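# Nest all wooden boxes upright, largest box on table

## Task

Put every open wooden box inside the next larger one so that they form one nested stack. Each box must rest flat with its opening facing up, including any that began tipped on a side or upside down. The largest box must stand upright directly on the table.

## Robot and tools

ROBOT. Two UR-type arms, left_arm and right_arm, stand side by side. Each carries a 16-motor, four-digit hand (index, middle, ring, thumb). The right arm has a right hand and the left arm has its mirror image. Calibrated bases are left_arm (-0.031, +0.322, +0.031) m and right_arm (-0.053, -0.412, +0.031) m. Cameras are cam_head_left, cam_head_right, cam_high, cam_left_wrist and cam_right_wrist.

FRAMES. The scene frame has its origin at table-top height, midway between the nominal bases. +z is up, +x points out over the table, and +y points toward the left arm. Positions, velocities and the Hand target are reported in this frame, in metres, with quaternions in wxyz order. Pose offsets are different: they are taken along the Hand target's own axes. For the right hand point, +z runs along the straight fingers toward their tips, +x runs across the palm away from the thumb, and +y is the palm normal; the palm surface sits at y = -0.062. On the left hand, +x points toward the thumb instead. A rigid mast near the wrist on the palm side can strike objects.

ROW LAYOUT. Every row is a single flat list of 48 numbers, each in [-1, 1], with both arms in the same list. The order is:
- left arm: dx, dy, dz, rx, ry, rz
- left hand: 16 motor goals
- left current_limit, left speed
- right arm: the same 6 pose numbers, 16 motor goals, current_limit and speed

POSE NUMBERS. The six pose numbers are an offset from that arm's Hand target as it stood when the action or move began. They are not an absolute pose. Scale: 1.0 equals 0.6 m for dx, dy, dz and 180 degrees for rx, ry, rz. rx, ry, rz together form one rotation vector. Sending six zeros holds the current target. Repeating the same offset in a new call moves the arm again.

HAND NUMBERS. The 16 motor numbers are absolute goal angles, scaled linearly between each hinge's two stops. A 0 is a real goal, not 'leave unchanged'; to keep a hand as it is, send back its hand_goal, hand_current_limit and hand_speed. Motor order: index_mcp, index_abd, index_pip, index_dip, middle_mcp, middle_abd, middle_pip, middle_dip, ring_mcp, ring_abd, ring_pip, ring_dip, thumb_cmc, thumb_axl, thumb_mcp, thumb_ipl.
- Open hand: +0.75, 0, +0.58, +0.70 for each finger, then thumb +0.71, +0.68, +0.23, +0.17.
- Lower values curl fingers toward the palm and swing the thumb in front of it.
- current_limit maps -1..+1 to 0..550 mA. speed sets hinge speed as (speed+1)/2 of 8.5 rad/s.
- Initial values are current_limit +0.4 and speed -0.6.

TOOLS.
- execute_actions(actions, cameras): actions is a list of actions. Each action is up to 15 rows, one per 1/30 s step, and lasts 0.5 s; a short action repeats its last row. Every row counts from the pose at the action's start. Images are returned only for an empty list or when cameras names them (names, ["all"] or []).
- move(target, speed, blend, stop_force, zero, blocking, cameras): drives straight-line paths. target is one 48-number row, or up to 15 rows. Every row's offsets count from the same starting Hand targets, not from the previous row.
  - speed: m/s, 0.002 to 3.6, default 0.25; rotation is capped at twice that in rad/s. Give one value, or one per target.
  - blend: corner rounding in metres; 0 means stop at each target.
  - stop_force: N, 3 to 120. Ends an arm's path when its wrist senses that much push against the motion. It is unreliable while the hand rotates. Leave it out when backing away from a contact.
  - zero: re-zeroes the force before the move (default true).
  - blocking=false: returns after about 0.5 s while the move continues. Cannot be combined with stop_force.
  - Paths last 0.5 to 10 s and do not avoid obstacles.
- wait(seconds 0-10, cameras): holds the last commands while the scene runs.
- stop(cameras): brakes a running move.
- zoom_image(camera, region [x0,y0,x1,y1]): gives a closer look at the latest image, in pixels from the top-left corner, at most 504 by 504.
- zero_wrist_force(arm): tares that arm's force sensor.
- read_manual(section): returns licence text only.
- finished_scene(scene): ends the scene permanently.

RESULTS. Each result gives, per arm:
- end_effector_position and quat, plus velocities when the arm is moving
- Hand target, the base for the next offsets
- joint positions and joint torques
- Wrist force and Wrist torque in end-effector axes, plus a peak line
- hand_goal, hand_measured, hand_current_ma
- hand_state per motor: moving, goal, blocked or overload
move adds a line describing how it ended: done, off_target, moving, held or fault. limits=paced means the commanded pose was clipped; limits=held means steps were withheld. The arm often settles a little short of its target. Resend the missing distance as an offset; waiting does not close the gap.

ORIENTATION AND CLEARANCE. Each step, commanded orientation is clipped to within 32 degrees of the measured one. A clearance check holds back commands that would bring the two arms too close. Keep paths away from an arm's own base, since passing near it can flip the shoulder posture.

AVOID.
- A net force near 150 N (plus or minus 25) on any part of an arm, or a contact torque at a joint's load limit, stops that arm for 10 s. Limits: 133 N m at the shoulder and elbow, 24.9 N m at each wrist joint. Held weight counts toward these.
- Arms are stiff: aiming even slightly past a firm surface can trigger a fault. Approach contacts slowly, ideally with stop_force.
- Fast moves overshoot and hit harder.
- Any contact between the two arms or hands can end the scene.
- A hand motor drawing 495 mA or more for 5 s shuts down for 10 s.
- Motors overheat from long holds, outstretched poses or pushing at unreachable poses. At 85 °C the arm brakes for at least 30 s.
- Do not drop boxes from a height, release them while they are moving, slam or shove them, or let anything leave the table.
- Loose objects may occasionally be nudged by outside disturbances.

Each tool is called after ">>>" as name([rows], argument=value, ...), one row to a line, values as JSON.

## Session

>>> execute_actions(actions=[])

Scene clock: 0.00 s.
left_arm: end_effector_position=(+0.5154, +0.4116, +0.3750) hand_goal=(+0.754, +0.000, +0.576, +0.696, +0.754, +0.000, +0.576, +0.696, +0.754, +0.000, +0.576, +0.696, +0.714, +0.678, +0.226, +0.168) hand_measured=(+0.754, +0.000, +0.576, +0.696, +0.754, +0.000, +0.576, +0.696, +0.754, +0.000, +0.576, +0.696, +0.714, +0.678, +0.226, +0.168) hand_current_ma=(+0, +0, +0, +0, +0, +0, +0, +0, +0, +0, +0, +0, +0, +0, +0, +0) hand_state=(goal, goal, goal, goal, goal, goal, goal, goal, goal, goal, goal, goal, overload, goal, goal, goal) hand_current_limit=0.40 hand_speed=-0.60 end_effector_quat_wxyz=(+0.158, +0.222, +0.902, +0.334) | right_arm: end_effector_position=(+0.3176, -0.1279, +0.2049) hand_goal=(+0.754, +0.000, +0.576, +0.696, +0.754, +0.000, +0.576, +0.696, +0.754, +0.000, +0.576, +0.696, +0.714, +0.678, +0.226, +0.168) hand_measured=(+0.754, +0.000, +0.576, +0.696, +0.754, +0.000, +0.576, +0.696, +0.754, +0.000, +0.576, +0.696, +0.714, +0.678, +0.226, +0.168) hand_current_ma=(+0, +0, +0, +0, +0, +0, +0, +0, +0, +0, +0, +0, +0, +0, +0, +0) hand_state=(goal, goal, goal, goal, goal, goal, goal, goal, goal, goal, goal, goal, goal, goal, goal, goal) hand_current_limit=0.40 hand_speed=-0.60 end_effector_quat_wxyz=(-0.058, +0.175, +0.980, -0.070)
Joint positions: left_arm=[3.223 -1.577 -2.054 -0.505 2.093 -0.857] | right_arm=[0.334 -1.699 2.096 -1.801 -1.646 -0.931]
Joint velocities: within noise
Joint torques (N m): no reading
Wrist force (N): no reading
Wrist torque (N m): no reading
Wrist force, peak (N): no reading
Hand target: left_arm +0.5154, +0.4116, +0.3750; +0.158, +0.222, +0.902, +0.334 | right_arm +0.3176, -0.1279, +0.2049; -0.058, +0.175, +0.980, -0.070

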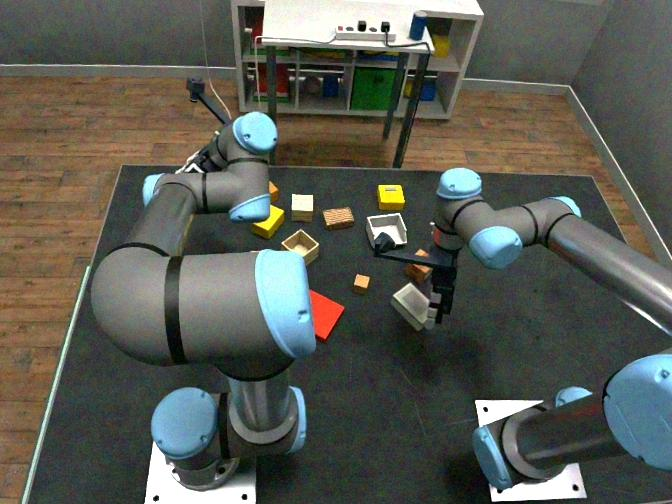

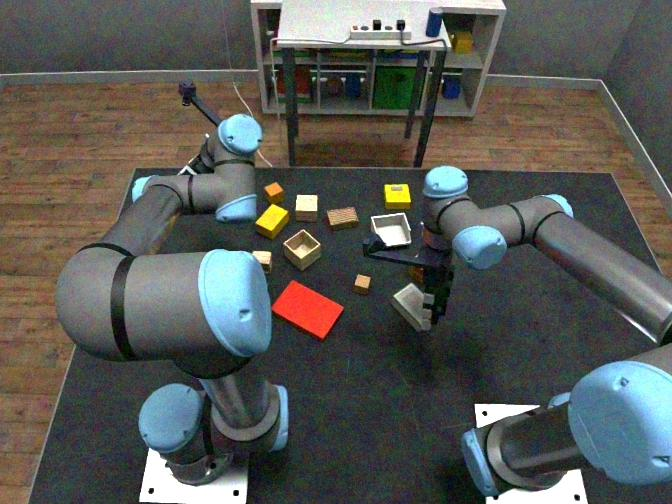

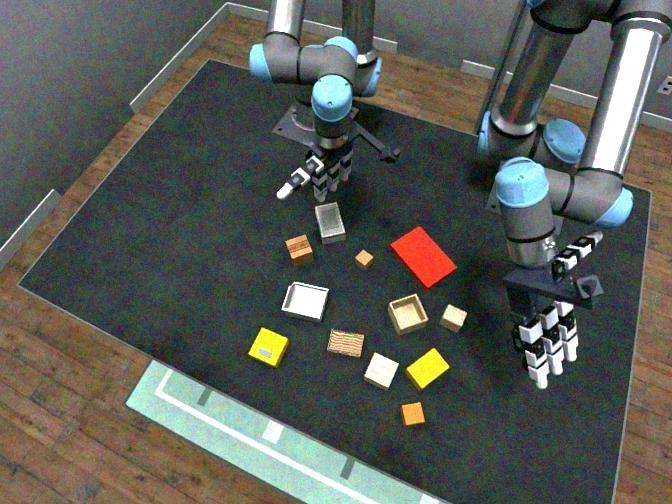

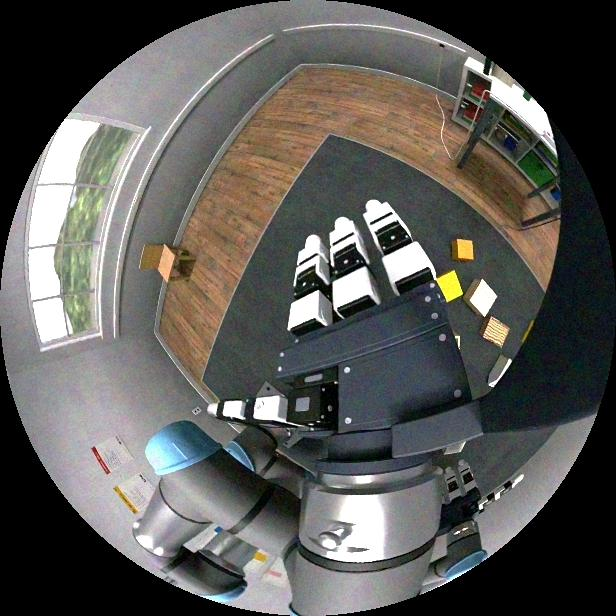

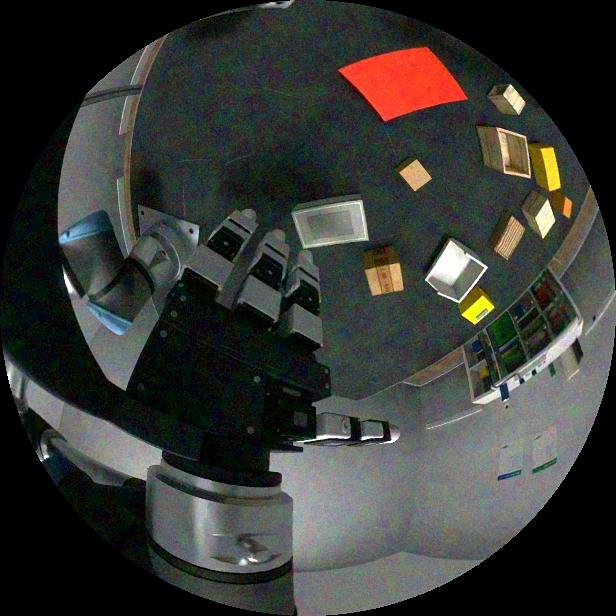

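>>> zoom_image(camera="cam_head_right", region=[230, 160, 480, 350])

>>> zoom_image(camera="cam_high", region=[230, 180, 480, 440])

>>> zoom_image(camera="cam_right_wrist", region=[280, 40, 600, 340])

>>> zoom_image(camera="cam_head_left", region=[230, 160, 480, 350])

Scaled by 2.016.

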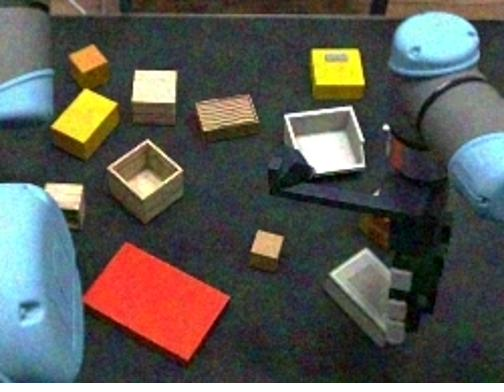

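Scaled by 1.938.

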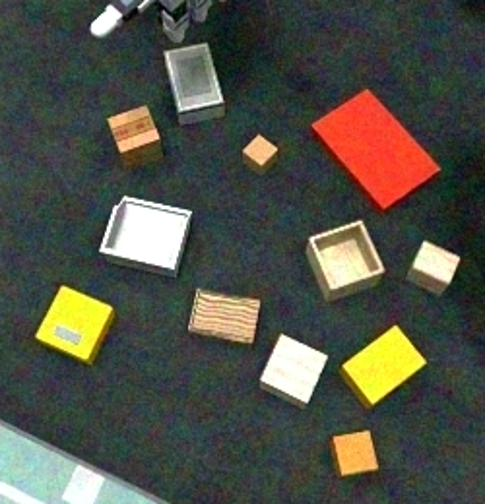

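Scaled by 1.575 from the camera's 616x616 image, which has a finer 880x880 frame.

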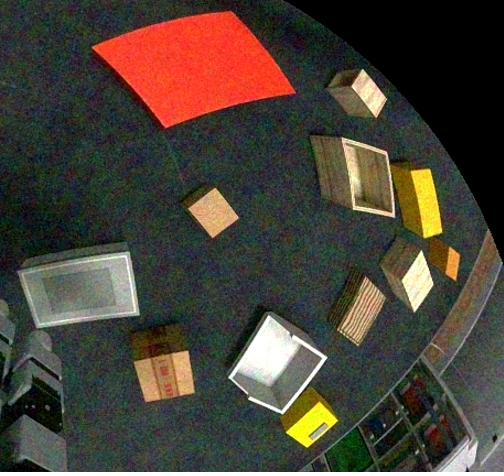

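Scaled by 2.016.

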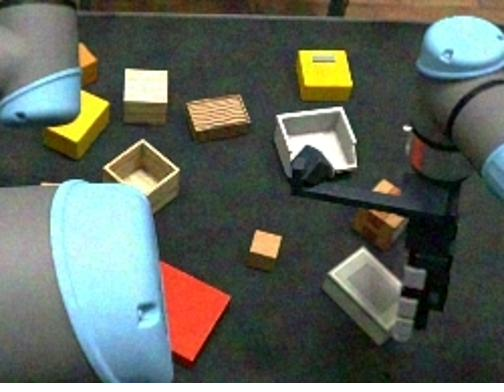

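>>> move(target=[0,0,0,0,0,0, 0.754,0,0.576,0.696,0.754,0,0.576,0.696,0.754,0,0.576,0.696,0.714,0.678,0.226,0.168,0.4,-0.6, -0.182,0.264,-0.304,0,0,0, 0.754,0,0.576,0.696,0.754,0,0.576,0.696,0.754,0,0.576,0.696,0.714,0.678,0.226,0.168,0.4,-0.6], cameras=["all"])

>>> zoom_image(camera="cam_right_wrist", region=[250, 100, 600, 450])

Scene clock: 47.23 s.
left_arm: end_effector_position=(+0.5154, +0.4116, +0.3750) hand_goal=(+0.754, +0.000, +0.576, +0.696, +0.754, +0.000, +0.576, +0.696, +0.754, +0.000, +0.576, +0.696, +0.714, +0.678, +0.226, +0.168) hand_measured=(+0.756, +0.000, +0.576, +0.696, +0.758, +0.000, +0.576, +0.696, +0.758, +0.000, +0.576, +0.696, +1.000, +0.678, +0.226, +0.168) hand_current_ma=(+4, +0, +1, +0, +5, +0, +1, +0, +5, +0, +1, +0, +0, -1, -1, +0) hand_state=(goal, goal, goal, goal, goal, goal, goal, goal, goal, goal, goal, goal, overload, goal, goal, goal) hand_current_limit=0.40 hand_speed=-0.60 end_effector_quat_wxyz=(+0.158, +0.222, +0.902, +0.334) | right_arm: end_effector_position=(+0.4976, +0.0024, +0.3494) hand_goal=(+0.754, +0.000, +0.576, +0.696, +0.754, +0.000, +0.576, +0.696, +0.754, +0.000, +0.576, +0.696, +0.714, +0.678, +0.226, +0.168) hand_measured=(+0.752, +0.000, +0.576, +0.696, +0.752, +0.000, +0.576, +0.696, +0.752, +0.000, +0.576, +0.696, +0.714, +0.678, +0.224, +0.168) hand_current_ma=(-1, +0, +1, +0, -1, +0, +1, +0, -1, +0, +1, +0, +0, -1, -5, +0) hand_state=(goal, goal, goal, goal, goal, goal, goal, goal, goal, goal, goal, goal, goal, goal, goal, goal) hand_current_limit=0.40 hand_speed=-0.60 end_effector_quat_wxyz=(-0.058, +0.175, +0.980, -0.070) end_effector_velocity=(+0.002, +0.000, +0.001) end_effector_angular_velocity=(+0.000, -0.001, -0.001)
Joint positions: left_arm=[3.223 -1.577 -2.054 -0.505 2.093 -0.857] | right_arm=[0.455 -1.222 1.182 -1.357 -1.625 -0.812]
Joint velocities: left_arm=[within noise] | right_arm=[-0.001 0.003 -0.005 0 0 0]
Joint torques (N m): left_arm=[-0.85 23.06 21.58 3.03 1.09 -0.19] | right_arm=[-10.17 -28.46 -29.68 -0.06 -1.92 -1.19]
Wrist force (N): left_arm=[-0.3 0.1 0.4] | right_arm=[0.2 -0.1 -0.1]
Wrist torque (N m): left_arm=[-0.02 0.05 -0.03] | right_arm=[0.00 -0.02 0.03]
Wrist force, peak (N): left_arm=[-0.6 0.3 0.5] | right_arm=[0.9 -1.6 1.5]
Hand target: left_arm +0.5154, +0.4116, +0.3750; +0.158, +0.222, +0.902, +0.334 | right_arm +0.4977, +0.0023, +0.3494; -0.058, +0.175, +0.980, -0.070
Off the commanded pose: left_arm 0.000 m, 0 deg | right_arm 0.000 m, 0 deg.
move: done
camera_calibration:
cam_right_wrist: T_world_to_cam=[[0.921202, 0.342375, -0.184839, -0.365782], [0.361866, -0.579349, 0.730348, -0.475342], [0.142967, -0.739685, -0.657591, 0.286065], [0, 0, 0, 1]] pos_world=[0.468071, 0.061444, 0.467669]

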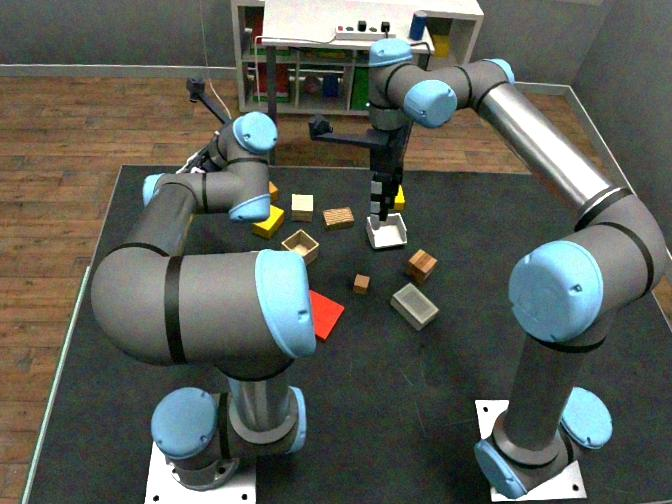

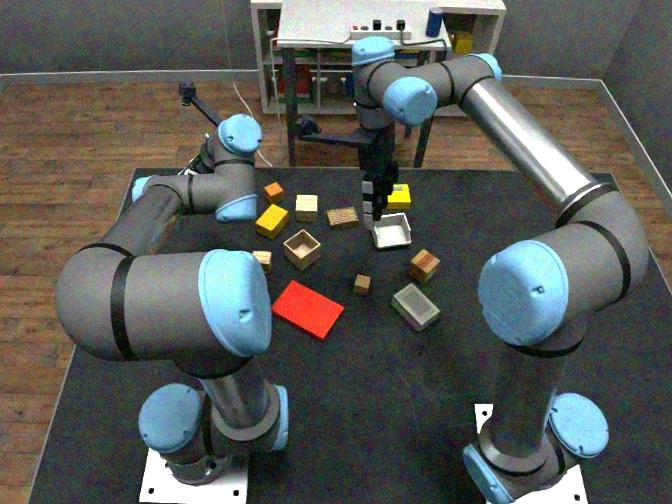

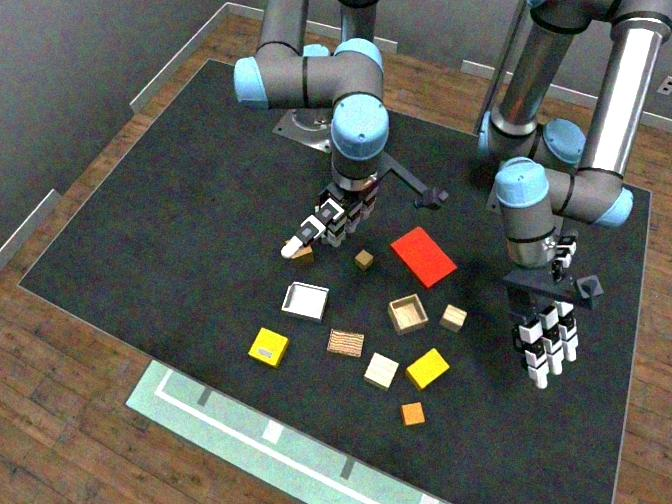

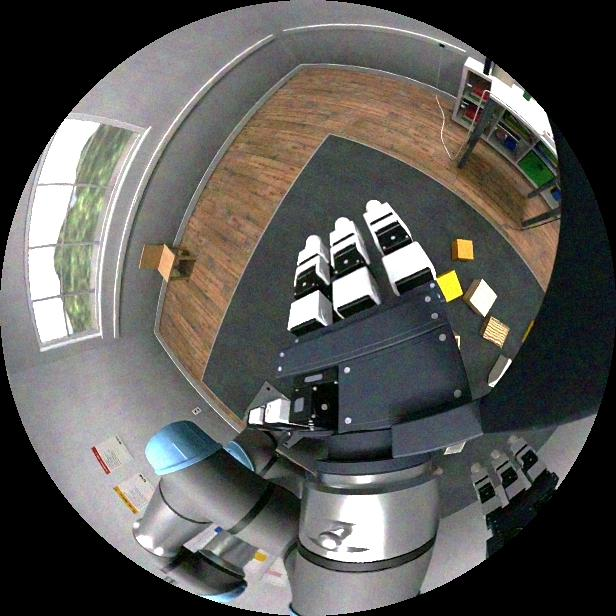

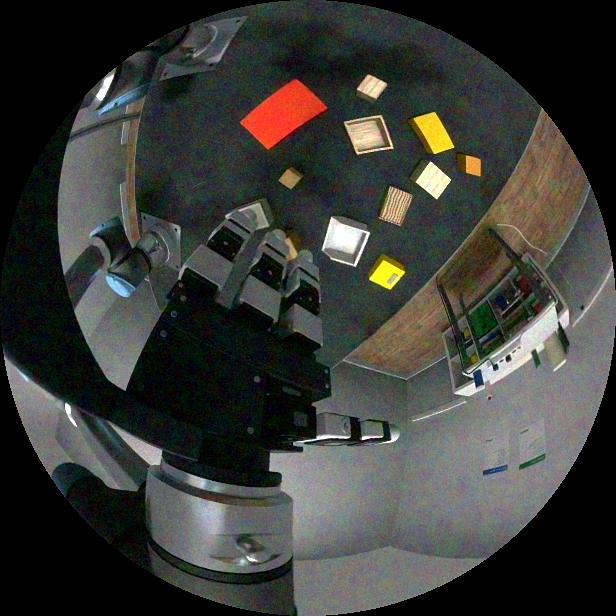

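Scaled by 1.440 from the camera's 616x616 image, which has a finer 880x880 frame.

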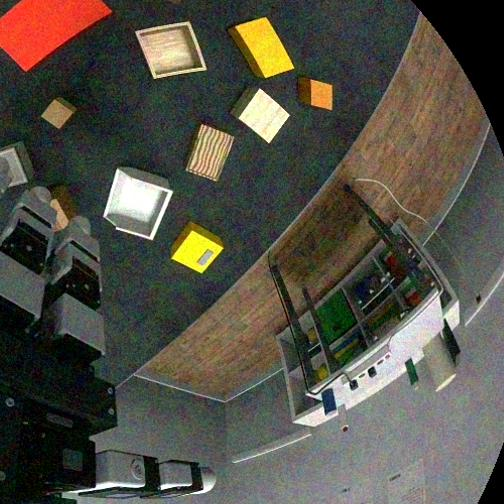

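>>> zoom_image(camera="cam_head_right", region=[250, 175, 350, 275])

>>> zoom_image(camera="cam_head_right", region=[340, 230, 450, 340])

>>> zoom_image(camera="cam_high", region=[320, 270, 480, 430])

>>> zoom_image(camera="cam_right_wrist", region=[220, 60, 500, 300])

>>> zoom_image(camera="cam_right_wrist", region=[330, 60, 500, 230])

>>> zoom_image(camera="cam_left_wrist", region=[430, 220, 550, 400])

Scaled by 5.040.

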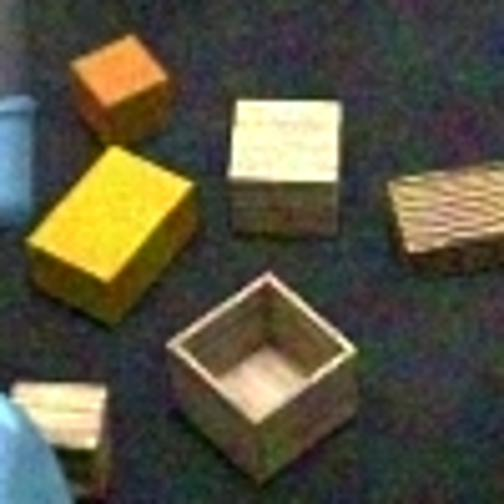

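Scaled by 4.582.

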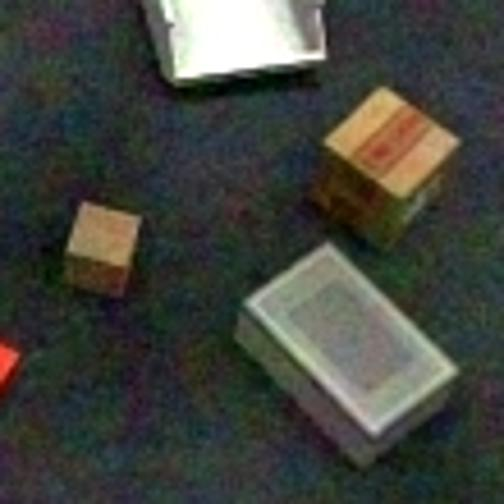

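Scaled by 3.150.

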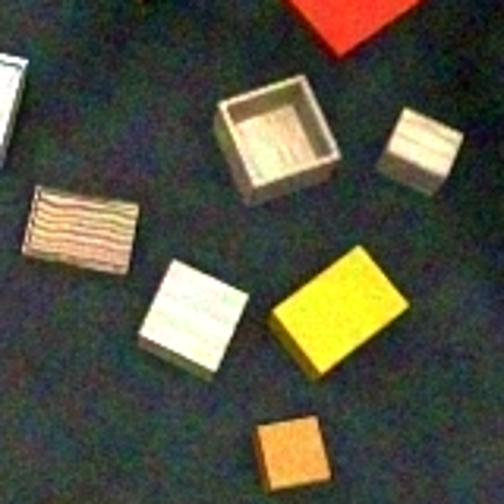

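Scaled by 1.800 from the camera's 616x616 image, which has a finer 880x880 frame.

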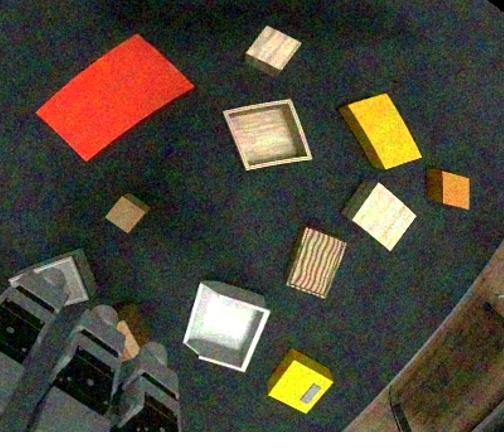

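Scaled by 2.965 from the camera's 616x616 image, which has a finer 880x880 frame.

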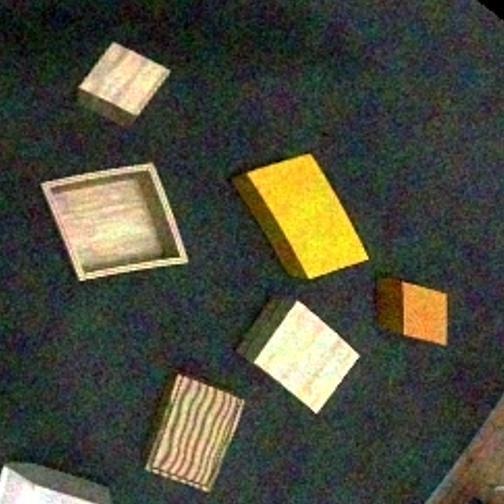

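Scaled by 2.800 from the camera's 616x616 image, which has a finer 880x880 frame.

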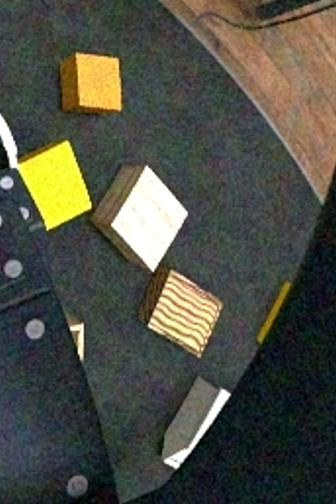

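>>> move(target=[0,0,0,0,0,0, 0.754,0,0.576,0.696,0.754,0,0.576,0.696,0.754,0,0.576,0.696,0.714,0.678,0.226,0.168,0.4,-0.6, -0.1077,0.1831,0.1795,0,0,0, 0.754,0,0.576,0.696,0.754,0,0.576,0.696,0.754,0,0.576,0.696,0.714,0.678,0.226,0.168,0.4,-0.6], cameras=["cam_right_wrist", "cam_high"])

>>> zoom_image(camera="cam_right_wrist", region=[250, 20, 600, 360])

Scene clock: 94.67 s.
left_arm: end_effector_position=(+0.5154, +0.4116, +0.3750) hand_goal=(+0.754, +0.000, +0.576, +0.696, +0.754, +0.000, +0.576, +0.696, +0.754, +0.000, +0.576, +0.696, +0.714, +0.678, +0.226, +0.168) hand_measured=(+0.756, +0.000, +0.576, +0.696, +0.758, +0.000, +0.576, +0.696, +0.758, +0.000, +0.576, +0.696, +1.000, +0.678, +0.226, +0.168) hand_current_ma=(+4, +0, +1, +0, +5, +0, +1, +0, +5, +0, +1, +0, +0, -1, -1, +0) hand_state=(goal, goal, goal, goal, goal, goal, goal, goal, goal, goal, goal, goal, overload, goal, goal, goal) hand_current_limit=0.40 hand_speed=-0.60 end_effector_quat_wxyz=(+0.158, +0.222, +0.902, +0.334) | right_arm: end_effector_position=(+0.5796, +0.0691, +0.2204) hand_goal=(+0.754, +0.000, +0.576, +0.696, +0.754, +0.000, +0.576, +0.696, +0.754, +0.000, +0.576, +0.696, +0.714, +0.678, +0.226, +0.168) hand_measured=(+0.752, +0.000, +0.576, +0.696, +0.752, +0.000, +0.576, +0.696, +0.752, +0.000, +0.576, +0.696, +0.714, +0.678, +0.224, +0.168) hand_current_ma=(-2, +0, +1, +0, -2, +0, +1, +0, -2, +0, +1, +0, +0, -1, -5, +0) hand_state=(goal, goal, goal, goal, goal, goal, goal, goal, goal, goal, goal, goal, goal, goal, goal, goal) hand_current_limit=0.40 hand_speed=-0.60 end_effector_quat_wxyz=(-0.058, +0.175, +0.980, -0.070)
Joint positions: left_arm=[3.223 -1.577 -2.054 -0.505 2.093 -0.857] | right_arm=[0.495 -0.924 1.06 -1.53 -1.618 -0.773]
Joint torques (N m): left_arm=[-0.59 23.03 21.22 2.87 0.86 -0.08] | right_arm=[-10.66 -40.05 -24.93 -2.76 -0.53 -1.1]
Wrist force (N): left_arm=[-0.1 0.2 0.5] | right_arm=[-0.1 -0.1 0.0]
Wrist torque (N m): left_arm=[-0.03 0.03 -0.01] | right_arm=[-0.01 0.00 -0.02]
Wrist force, peak (N): left_arm=[-0.5 0.2 0.6] | right_arm=[1.1 -1.9 -1.5]
Hand target: left_arm +0.5154, +0.4116, +0.3750; +0.158, +0.222, +0.902, +0.334 | right_arm +0.5798, +0.0690, +0.2203; -0.058, +0.175, +0.980, -0.070
Off the commanded pose: left_arm 0.000 m, 0 deg | right_arm 0.000 m, 0 deg.
move: done
camera_calibration:
cam_right_wrist: T_world_to_cam=[[0.921154, 0.342313, -0.185195, -0.487846], [0.362103, -0.579344, 0.730234, -0.37225], [0.142678, -0.739718, -0.657617, 0.239021], [0, 0, 0, 1]] pos_world=[0.550071, 0.128144, 0.338668]
Images, in order (width x height): cam_high 672x504, cam_right_wrist 616x616.

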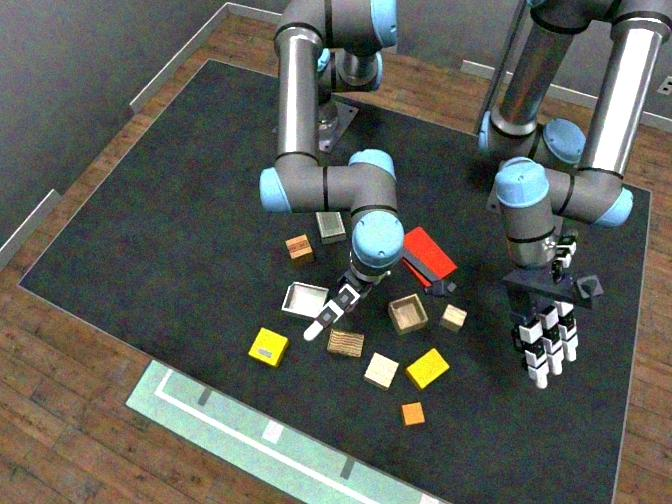

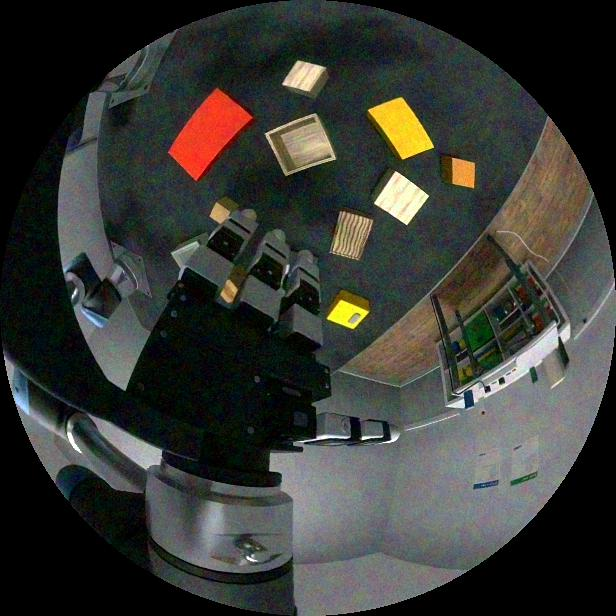

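Scaled by 1.440 from the camera's 616x616 image, which has a finer 880x880 frame.

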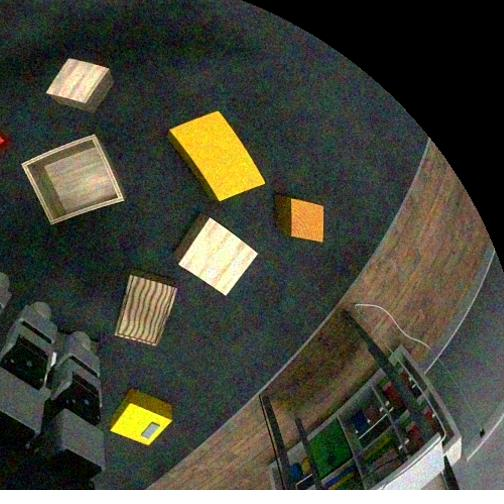

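>>> zoom_image(camera="cam_right_wrist", region=[260, 50, 440, 180])

>>> zoom_image(camera="cam_right_wrist", region=[320, 90, 480, 270])

Scaled by 2.800 from the camera's 616x616 image, which has a finer 880x880 frame.

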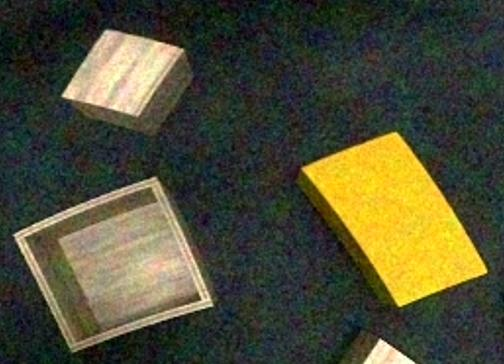

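Scaled by 2.800 from the camera's 616x616 image, which has a finer 880x880 frame.

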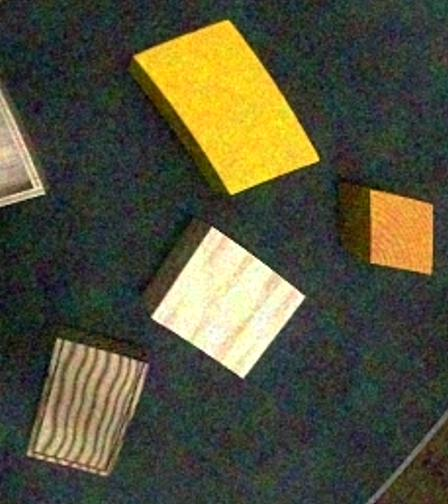

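>>> move([
  [0,0,0,0,0,0, 0.754,0,0.576,0.696,0.754,0,0.576,0.696,0.754,0,0.576,0.696,0.714,0.678,0.226,0.168,0.4,-0.6, 0.0867,-0.322,-0.160,0,0,0, -0.30,0,0.576,0.696,-0.30,0,0.576,0.696,0.754,0,0.576,0.696,-0.571,0.678,0.30,0.168,0.4,-0.6],
  [0,0,0,0,0,0, 0.754,0,0.576,0.696,0.754,0,0.576,0.696,0.754,0,0.576,0.696,0.714,0.678,0.226,0.168,0.4,-0.6, 0.108,-0.3875,-0.0465,-0.1243,0.4158,0.3057, -0.30,0,0.576,0.696,-0.30,0,0.576,0.696,0.754,0,0.576,0.696,-0.571,0.678,0.30,0.168,0.4,-0.6],
], speed=0.4, blend=0.03, cameras=["cam_high", "cam_right_wrist"])

Scene clock: 328.80 s.
left_arm: end_effector_position=(+0.5154, +0.4116, +0.3750) hand_goal=(+0.754, +0.000, +0.576, +0.696, +0.754, +0.000, +0.576, +0.696, +0.754, +0.000, +0.576, +0.696, +0.714, +0.678, +0.226, +0.168) hand_measured=(+0.756, +0.000, +0.576, +0.696, +0.758, +0.000, +0.576, +0.696, +0.758, +0.000, +0.576, +0.696, +1.000, +0.678, +0.226, +0.168) hand_current_ma=(+4, +0, +1, +0, +5, +0, +1, +0, +5, +0, +1, +0, +0, -1, -1, +0) hand_state=(goal, goal, goal, goal, goal, goal, goal, goal, goal, goal, goal, goal, overload, goal, goal, goal) hand_current_limit=0.40 hand_speed=-0.60 end_effector_quat_wxyz=(+0.158, +0.222, +0.902, +0.334) | right_arm: end_effector_position=(+0.4454, -0.1210, +0.2904) hand_goal=(-0.300, +0.000, +0.576, +0.696, -0.300, +0.000, +0.576, +0.696, +0.754, +0.000, +0.576, +0.696, -0.570, +0.678, +0.300, +0.168) hand_measured=(-0.296, +0.000, +0.576, +0.696, -0.296, +0.000, +0.576, +0.696, +0.752, +0.000, +0.576, +0.696, -0.562, +0.678, +0.294, +0.168) hand_current_ma=(+7, +1, +1, +0, +7, +1, +1, +0, -3, +1, +1, +0, +11, -1, -11, +0) hand_state=(goal, goal, goal, goal, goal, goal, goal, goal, goal, goal, goal, goal, goal, goal, goal, goal) hand_current_limit=0.40 hand_speed=-0.60 end_effector_quat_wxyz=(+0.547, -0.587, -0.563, -0.199)
Joint positions: left_arm=[3.223 -1.577 -2.054 -0.505 2.093 -0.857] | right_arm=[-0.045 -1.395 1.68 -0.89 -0.602 -0.597]
Joint torques (N m): left_arm=[-1.6 23.41 20.5 2.86 0.75 -0.14] | right_arm=[8.9 -18.44 -18.6 -1.31 2.47 -0.51]
Wrist force (N): left_arm=[-0.2 0.1 0.3] | right_arm=[-1.2 -0.1 -2.4]
Wrist torque (N m): left_arm=[-0.02 0.03 -0.02] | right_arm=[0.21 0.18 0.25]
Wrist force, peak (N): left_arm=[-0.7 0.5 0.4] | right_arm=[-0.9 3.1 0.9]
Hand target: left_arm +0.5154, +0.4116, +0.3750; +0.158, +0.222, +0.902, +0.334 | right_arm +0.4454, -0.1209, +0.2904; +0.547, -0.587, -0.563, -0.199
Off the commanded pose: left_arm 0.000 m, 0 deg | right_arm 0.000 m, 0 deg.
move: done
camera_calibration:
cam_right_wrist: T_world_to_cam=[[0.353896, -0.169182, -0.919856, 0.117848], [-0.336786, -0.94058, 0.0434222, -0.0179005], [-0.872544, 0.294427, -0.389846, 0.663135], [0, 0, 0, 1]] pos_world=[0.53088, -0.192144, 0.367701]
Images, in order (width x height): cam_high 672x504, cam_right_wrist 616x616.

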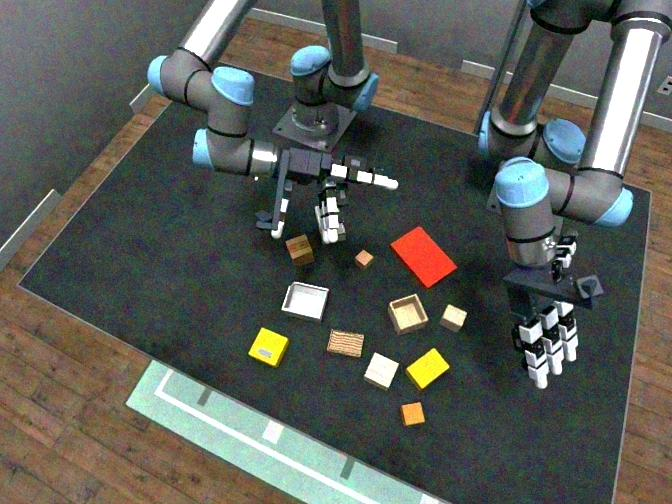

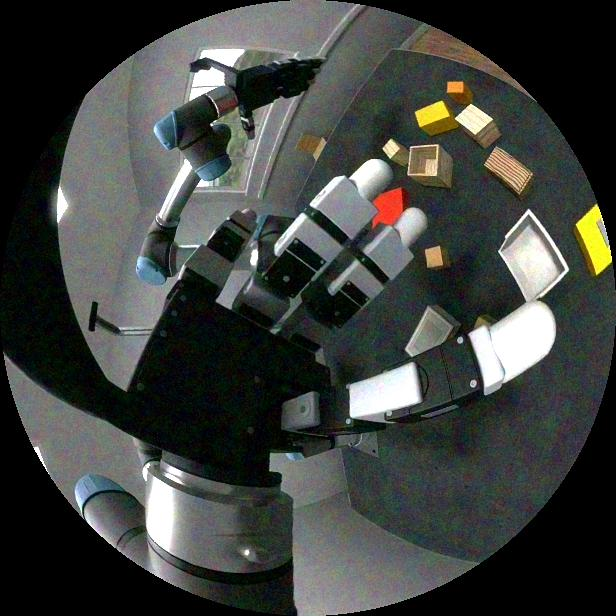

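>>> move([
  [0,0,0,0,0,0, 0.754,0,0.576,0.696,0.754,0,0.576,0.696,0.754,0,0.576,0.696,0.714,0.678,0.226,0.168,0.4,-0.6, 0.1718,0.1167,-0.0943,-0.1073,0.158,0, -0.30,0,0.576,0.696,-0.30,0,0.576,0.696,0.754,0,0.576,0.696,-0.571,0.678,0.30,0.168,0.4,-0.6],
  [0,0,0,0,0,0, 0.754,0,0.576,0.696,0.754,0,0.576,0.696,0.754,0,0.576,0.696,0.714,0.678,0.226,0.168,0.4,-0.6, 0.2695,0.183,-0.2892,-0.2147,0.316,0, -0.30,0,0.576,0.696,-0.30,0,0.576,0.696,0.754,0,0.576,0.696,-0.571,0.678,0.30,0.168,0.4,-0.6],
], speed=0.4, blend=0.03, cameras=["cam_head_left","cam_head_right"])

>>> zoom_image(camera="cam_head_right", region=[250, 170, 350, 270])

>>> zoom_image(camera="cam_head_right", region=[320, 180, 440, 300])

Scene clock: 343.30 s.
left_arm: end_effector_position=(+0.5154, +0.4116, +0.3750) hand_goal=(+0.754, +0.000, +0.576, +0.696, +0.754, +0.000, +0.576, +0.696, +0.754, +0.000, +0.576, +0.696, +0.714, +0.678, +0.226, +0.168) hand_measured=(+0.756, +0.000, +0.576, +0.696, +0.758, +0.000, +0.576, +0.696, +0.758, +0.000, +0.576, +0.696, +1.000, +0.678, +0.226, +0.168) hand_current_ma=(+4, +0, +1, +0, +5, +0, +1, +0, +5, +0, +1, +0, +0, -1, -1, +0) hand_state=(goal, goal, goal, goal, goal, goal, goal, goal, goal, goal, goal, goal, overload, goal, goal, goal) hand_current_limit=0.40 hand_speed=-0.60 end_effector_quat_wxyz=(+0.158, +0.222, +0.902, +0.334) | right_arm: end_effector_position=(+0.6546, -0.1741, +0.4376) hand_goal=(-0.300, +0.000, +0.576, +0.696, -0.300, +0.000, +0.576, +0.696, +0.754, +0.000, +0.576, +0.696, -0.570, +0.678, +0.300, +0.168) hand_measured=(-0.302, +0.002, +0.576, +0.696, -0.302, +0.002, +0.576, +0.696, +0.752, +0.002, +0.576, +0.696, -0.562, +0.678, +0.298, +0.168) hand_current_ma=(-2, +1, +1, +0, -2, +1, +1, +0, -3, +1, +1, +0, +11, -1, -1, +0) hand_state=(goal, goal, goal, goal, goal, goal, goal, goal, goal, goal, goal, goal, goal, goal, goal, goal) hand_current_limit=0.40 hand_speed=-0.60 end_effector_quat_wxyz=(+0.528, -0.565, -0.146, -0.617) end_effector_velocity=(+0.001, -0.001, +0.001) end_effector_angular_velocity=(+0.003, -0.002, -0.005)
Joint positions: left_arm=[3.223 -1.577 -2.054 -0.505 2.093 -0.857] | right_arm=[-0.045 -1.395 1.68 -0.889 0.598 -0.597]
Joint velocities: left_arm=[within noise] | right_arm=[-0.001 0 -0.001 -0.001 0.005 0]
Joint torques (N m): left_arm=[-1.86 21.7 21.52 2.85 0.71 0.09] | right_arm=[-9.81 -38.26 -16.01 -3.88 3.04 1.1]
Wrist force (N): left_arm=[-0.2 0.3 0.2] | right_arm=[-0.9 -0.3 -4.0]
Wrist torque (N m): left_arm=[0.01 0.03 -0.02] | right_arm=[0.20 0.33 0.25]
Wrist force, peak (N): left_arm=[-0.6 0.5 0.3] | right_arm=[-1.2 0.1 -4.3]
Hand target: left_arm +0.5154, +0.4116, +0.3750; +0.158, +0.222, +0.902, +0.334 | right_arm +0.6546, -0.1743, +0.4377; +0.528, -0.565, -0.145, -0.617
Off the commanded pose: left_arm 0.000 m, 0 deg | right_arm 0.000 m, 0 deg.
move: done
Images, in order (width x height): cam_head_left 672x504, cam_head_right 672x504.

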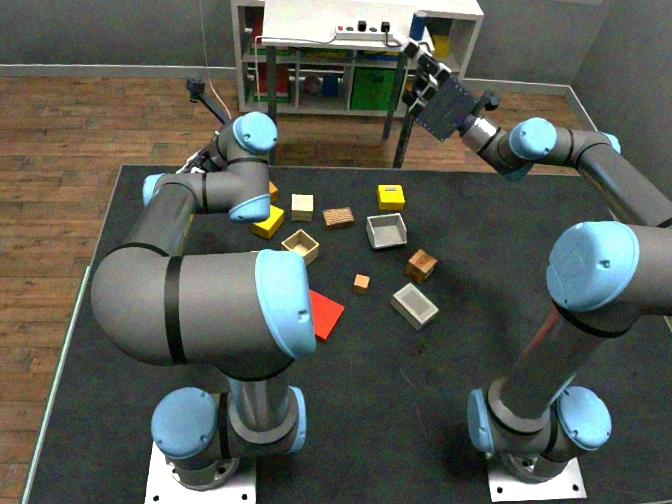

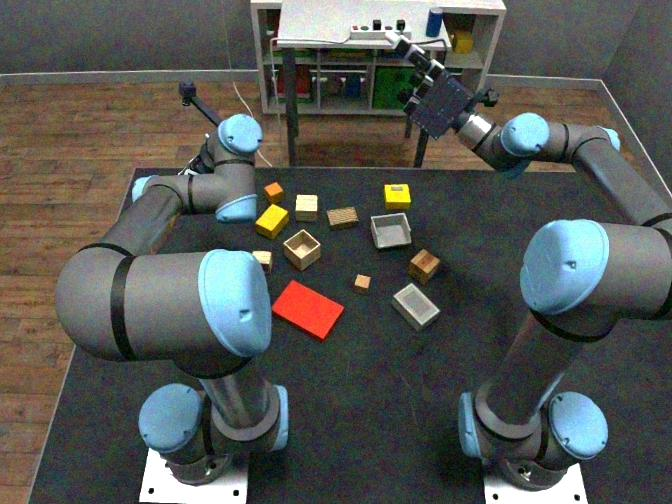

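Scaled by 5.040.

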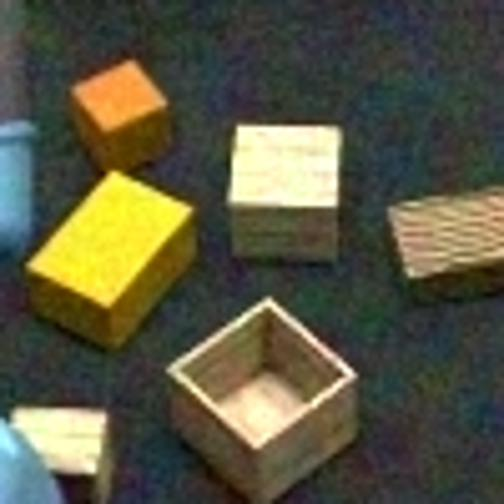

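Scaled by 4.200.

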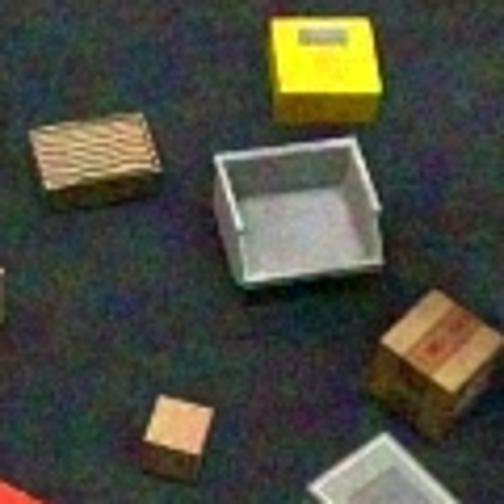

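>>> move(target=[0,0,0,0,0,0, 0.754,0,0.576,0.696,0.754,0,0.576,0.696,0.754,0,0.576,0.696,0.714,0.678,0.226,0.168,0.4,-0.6, -0.4933,0.018,0.3055,-0.2703,0.1761,0.1986, -0.30,0,0.576,0.696,-0.30,0,0.576,0.696,0.754,0,0.576,0.696,-0.571,0.678,0.393,0.168,0.4,-0.6], speed=0.35, cameras=["all"])

>>> zoom_image(camera="cam_right_wrist", region=[300, 150, 600, 450])

Scene clock: 373.57 s.
left_arm: end_effector_position=(+0.5154, +0.4116, +0.3750) hand_goal=(+0.754, +0.000, +0.576, +0.696, +0.754, +0.000, +0.576, +0.696, +0.754, +0.000, +0.576, +0.696, +0.714, +0.678, +0.226, +0.168) hand_measured=(+0.756, +0.000, +0.576, +0.696, +0.758, +0.000, +0.576, +0.696, +0.758, +0.000, +0.576, +0.696, +1.000, +0.678, +0.226, +0.168) hand_current_ma=(+4, +0, +1, +0, +5, +0, +1, +0, +5, +0, +1, +0, +0, -1, -1, +0) hand_state=(goal, goal, goal, goal, goal, goal, goal, goal, goal, goal, goal, goal, overload, goal, goal, goal) hand_current_limit=0.40 hand_speed=-0.60 end_effector_quat_wxyz=(+0.158, +0.222, +0.902, +0.334) | right_arm: end_effector_position=(+0.7049, +0.1082, +0.2401) hand_goal=(-0.300, +0.000, +0.576, +0.696, -0.300, +0.000, +0.576, +0.696, +0.754, +0.000, +0.576, +0.696, -0.570, +0.678, +0.394, +0.168) hand_measured=(-0.302, +0.002, +0.576, +0.696, -0.302, +0.002, +0.576, +0.696, +0.746, +0.002, +0.576, +0.696, -0.564, +0.678, +0.392, +0.168) hand_current_ma=(-3, +1, +1, +0, -3, +1, +1, +0, -16, +1, +0, +0, +11, -1, -2, +0) hand_state=(goal, goal, goal, goal, goal, goal, goal, goal, goal, goal, goal, goal, goal, goal, goal, goal) hand_current_limit=0.40 hand_speed=-0.60 end_effector_quat_wxyz=(-0.431, +0.561, -0.430, +0.561) end_effector_velocity=(+0.001, -0.002, +0.000) end_effector_angular_velocity=(+0.000, +0.002, -0.004)
Joint positions: left_arm=[3.223 -1.577 -2.054 -0.505 2.093 -0.857] | right_arm=[0.651 -0.652 0.713 -0.062 2.166 -0.263]
Joint velocities: left_arm=[within noise] | right_arm=[-0.002 0.002 -0.004 0.005 0.002 0.002]
Joint torques (N m): left_arm=[-1.82 22.55 21.46 2.96 0.85 0.07] | right_arm=[-4.16 -48.29 -29.88 1.17 1.92 0.57]
Wrist force (N): left_arm=[-0.5 0.0 0.3] | right_arm=[0.7 1.2 -2.5]
Wrist torque (N m): left_arm=[-0.02 0.09 -0.05] | right_arm=[0.14 0.08 0.48]
Wrist force, peak (N): left_arm=[-0.7 0.2 0.4] | right_arm=[0.6 -0.1 -4.9]
Hand target: left_arm +0.5154, +0.4116, +0.3750; +0.158, +0.222, +0.902, +0.334 | right_arm +0.7049, +0.1081, +0.2400; -0.431, +0.561, -0.430, +0.561
Off the commanded pose: left_arm 0.000 m, 0 deg | right_arm 0.000 m, 0 deg.
move: done
camera_calibration:
cam_right_wrist: T_world_to_cam=[[0.0143141, 0.559641, -0.828611, 0.157201], [-0.701224, 0.596372, 0.390674, 0.294563], [0.712798, 0.57545, 0.40097, -0.535336], [0, 0, 0, 1]] pos_world=[0.58589, 0.044414, 0.229834]

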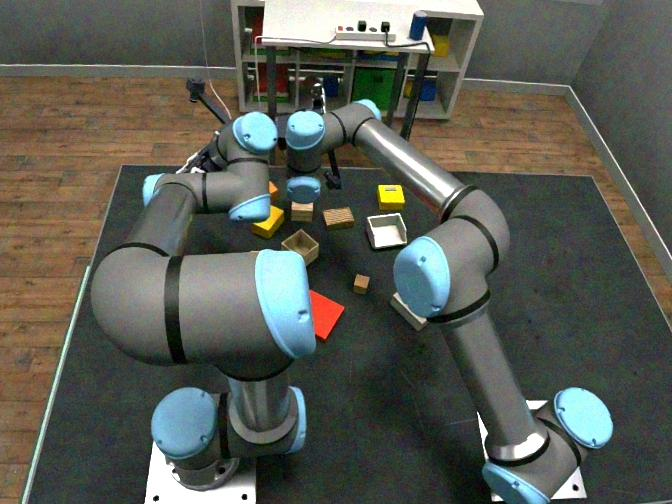

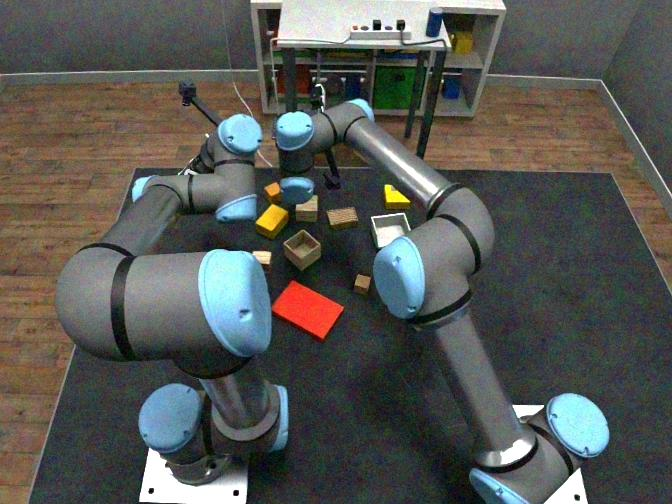

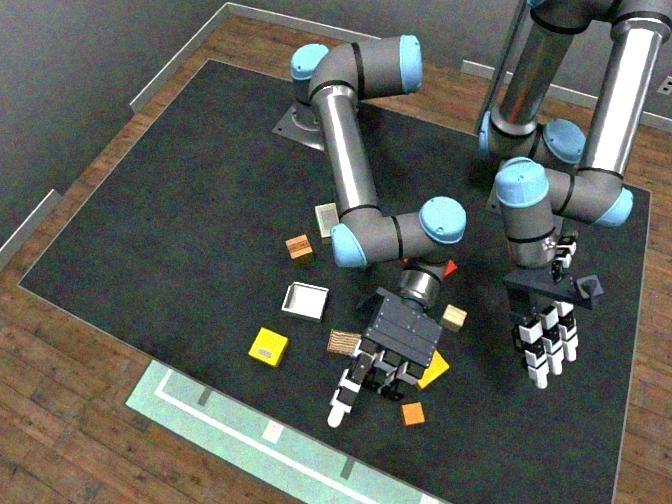

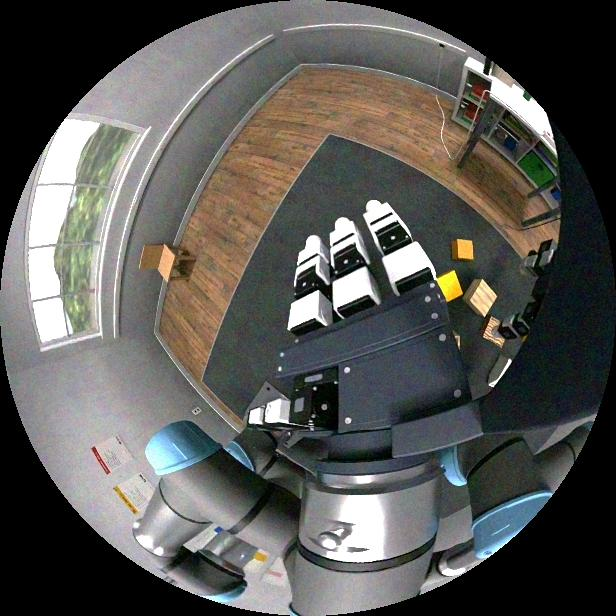

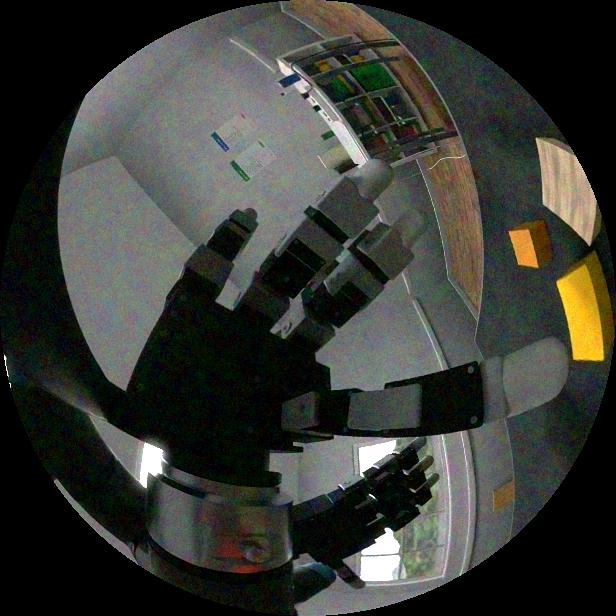

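Scaled by 1.680 from the camera's 616x616 image, which has a finer 880x880 frame.

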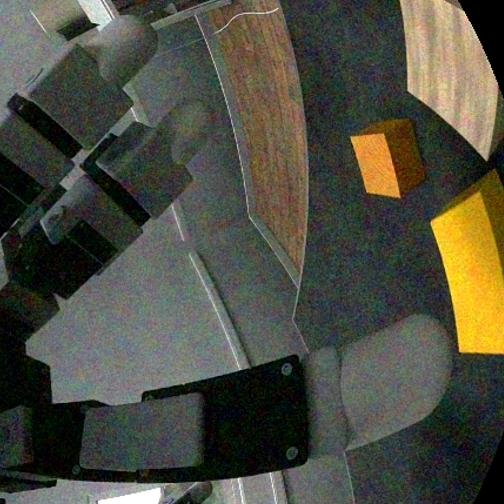

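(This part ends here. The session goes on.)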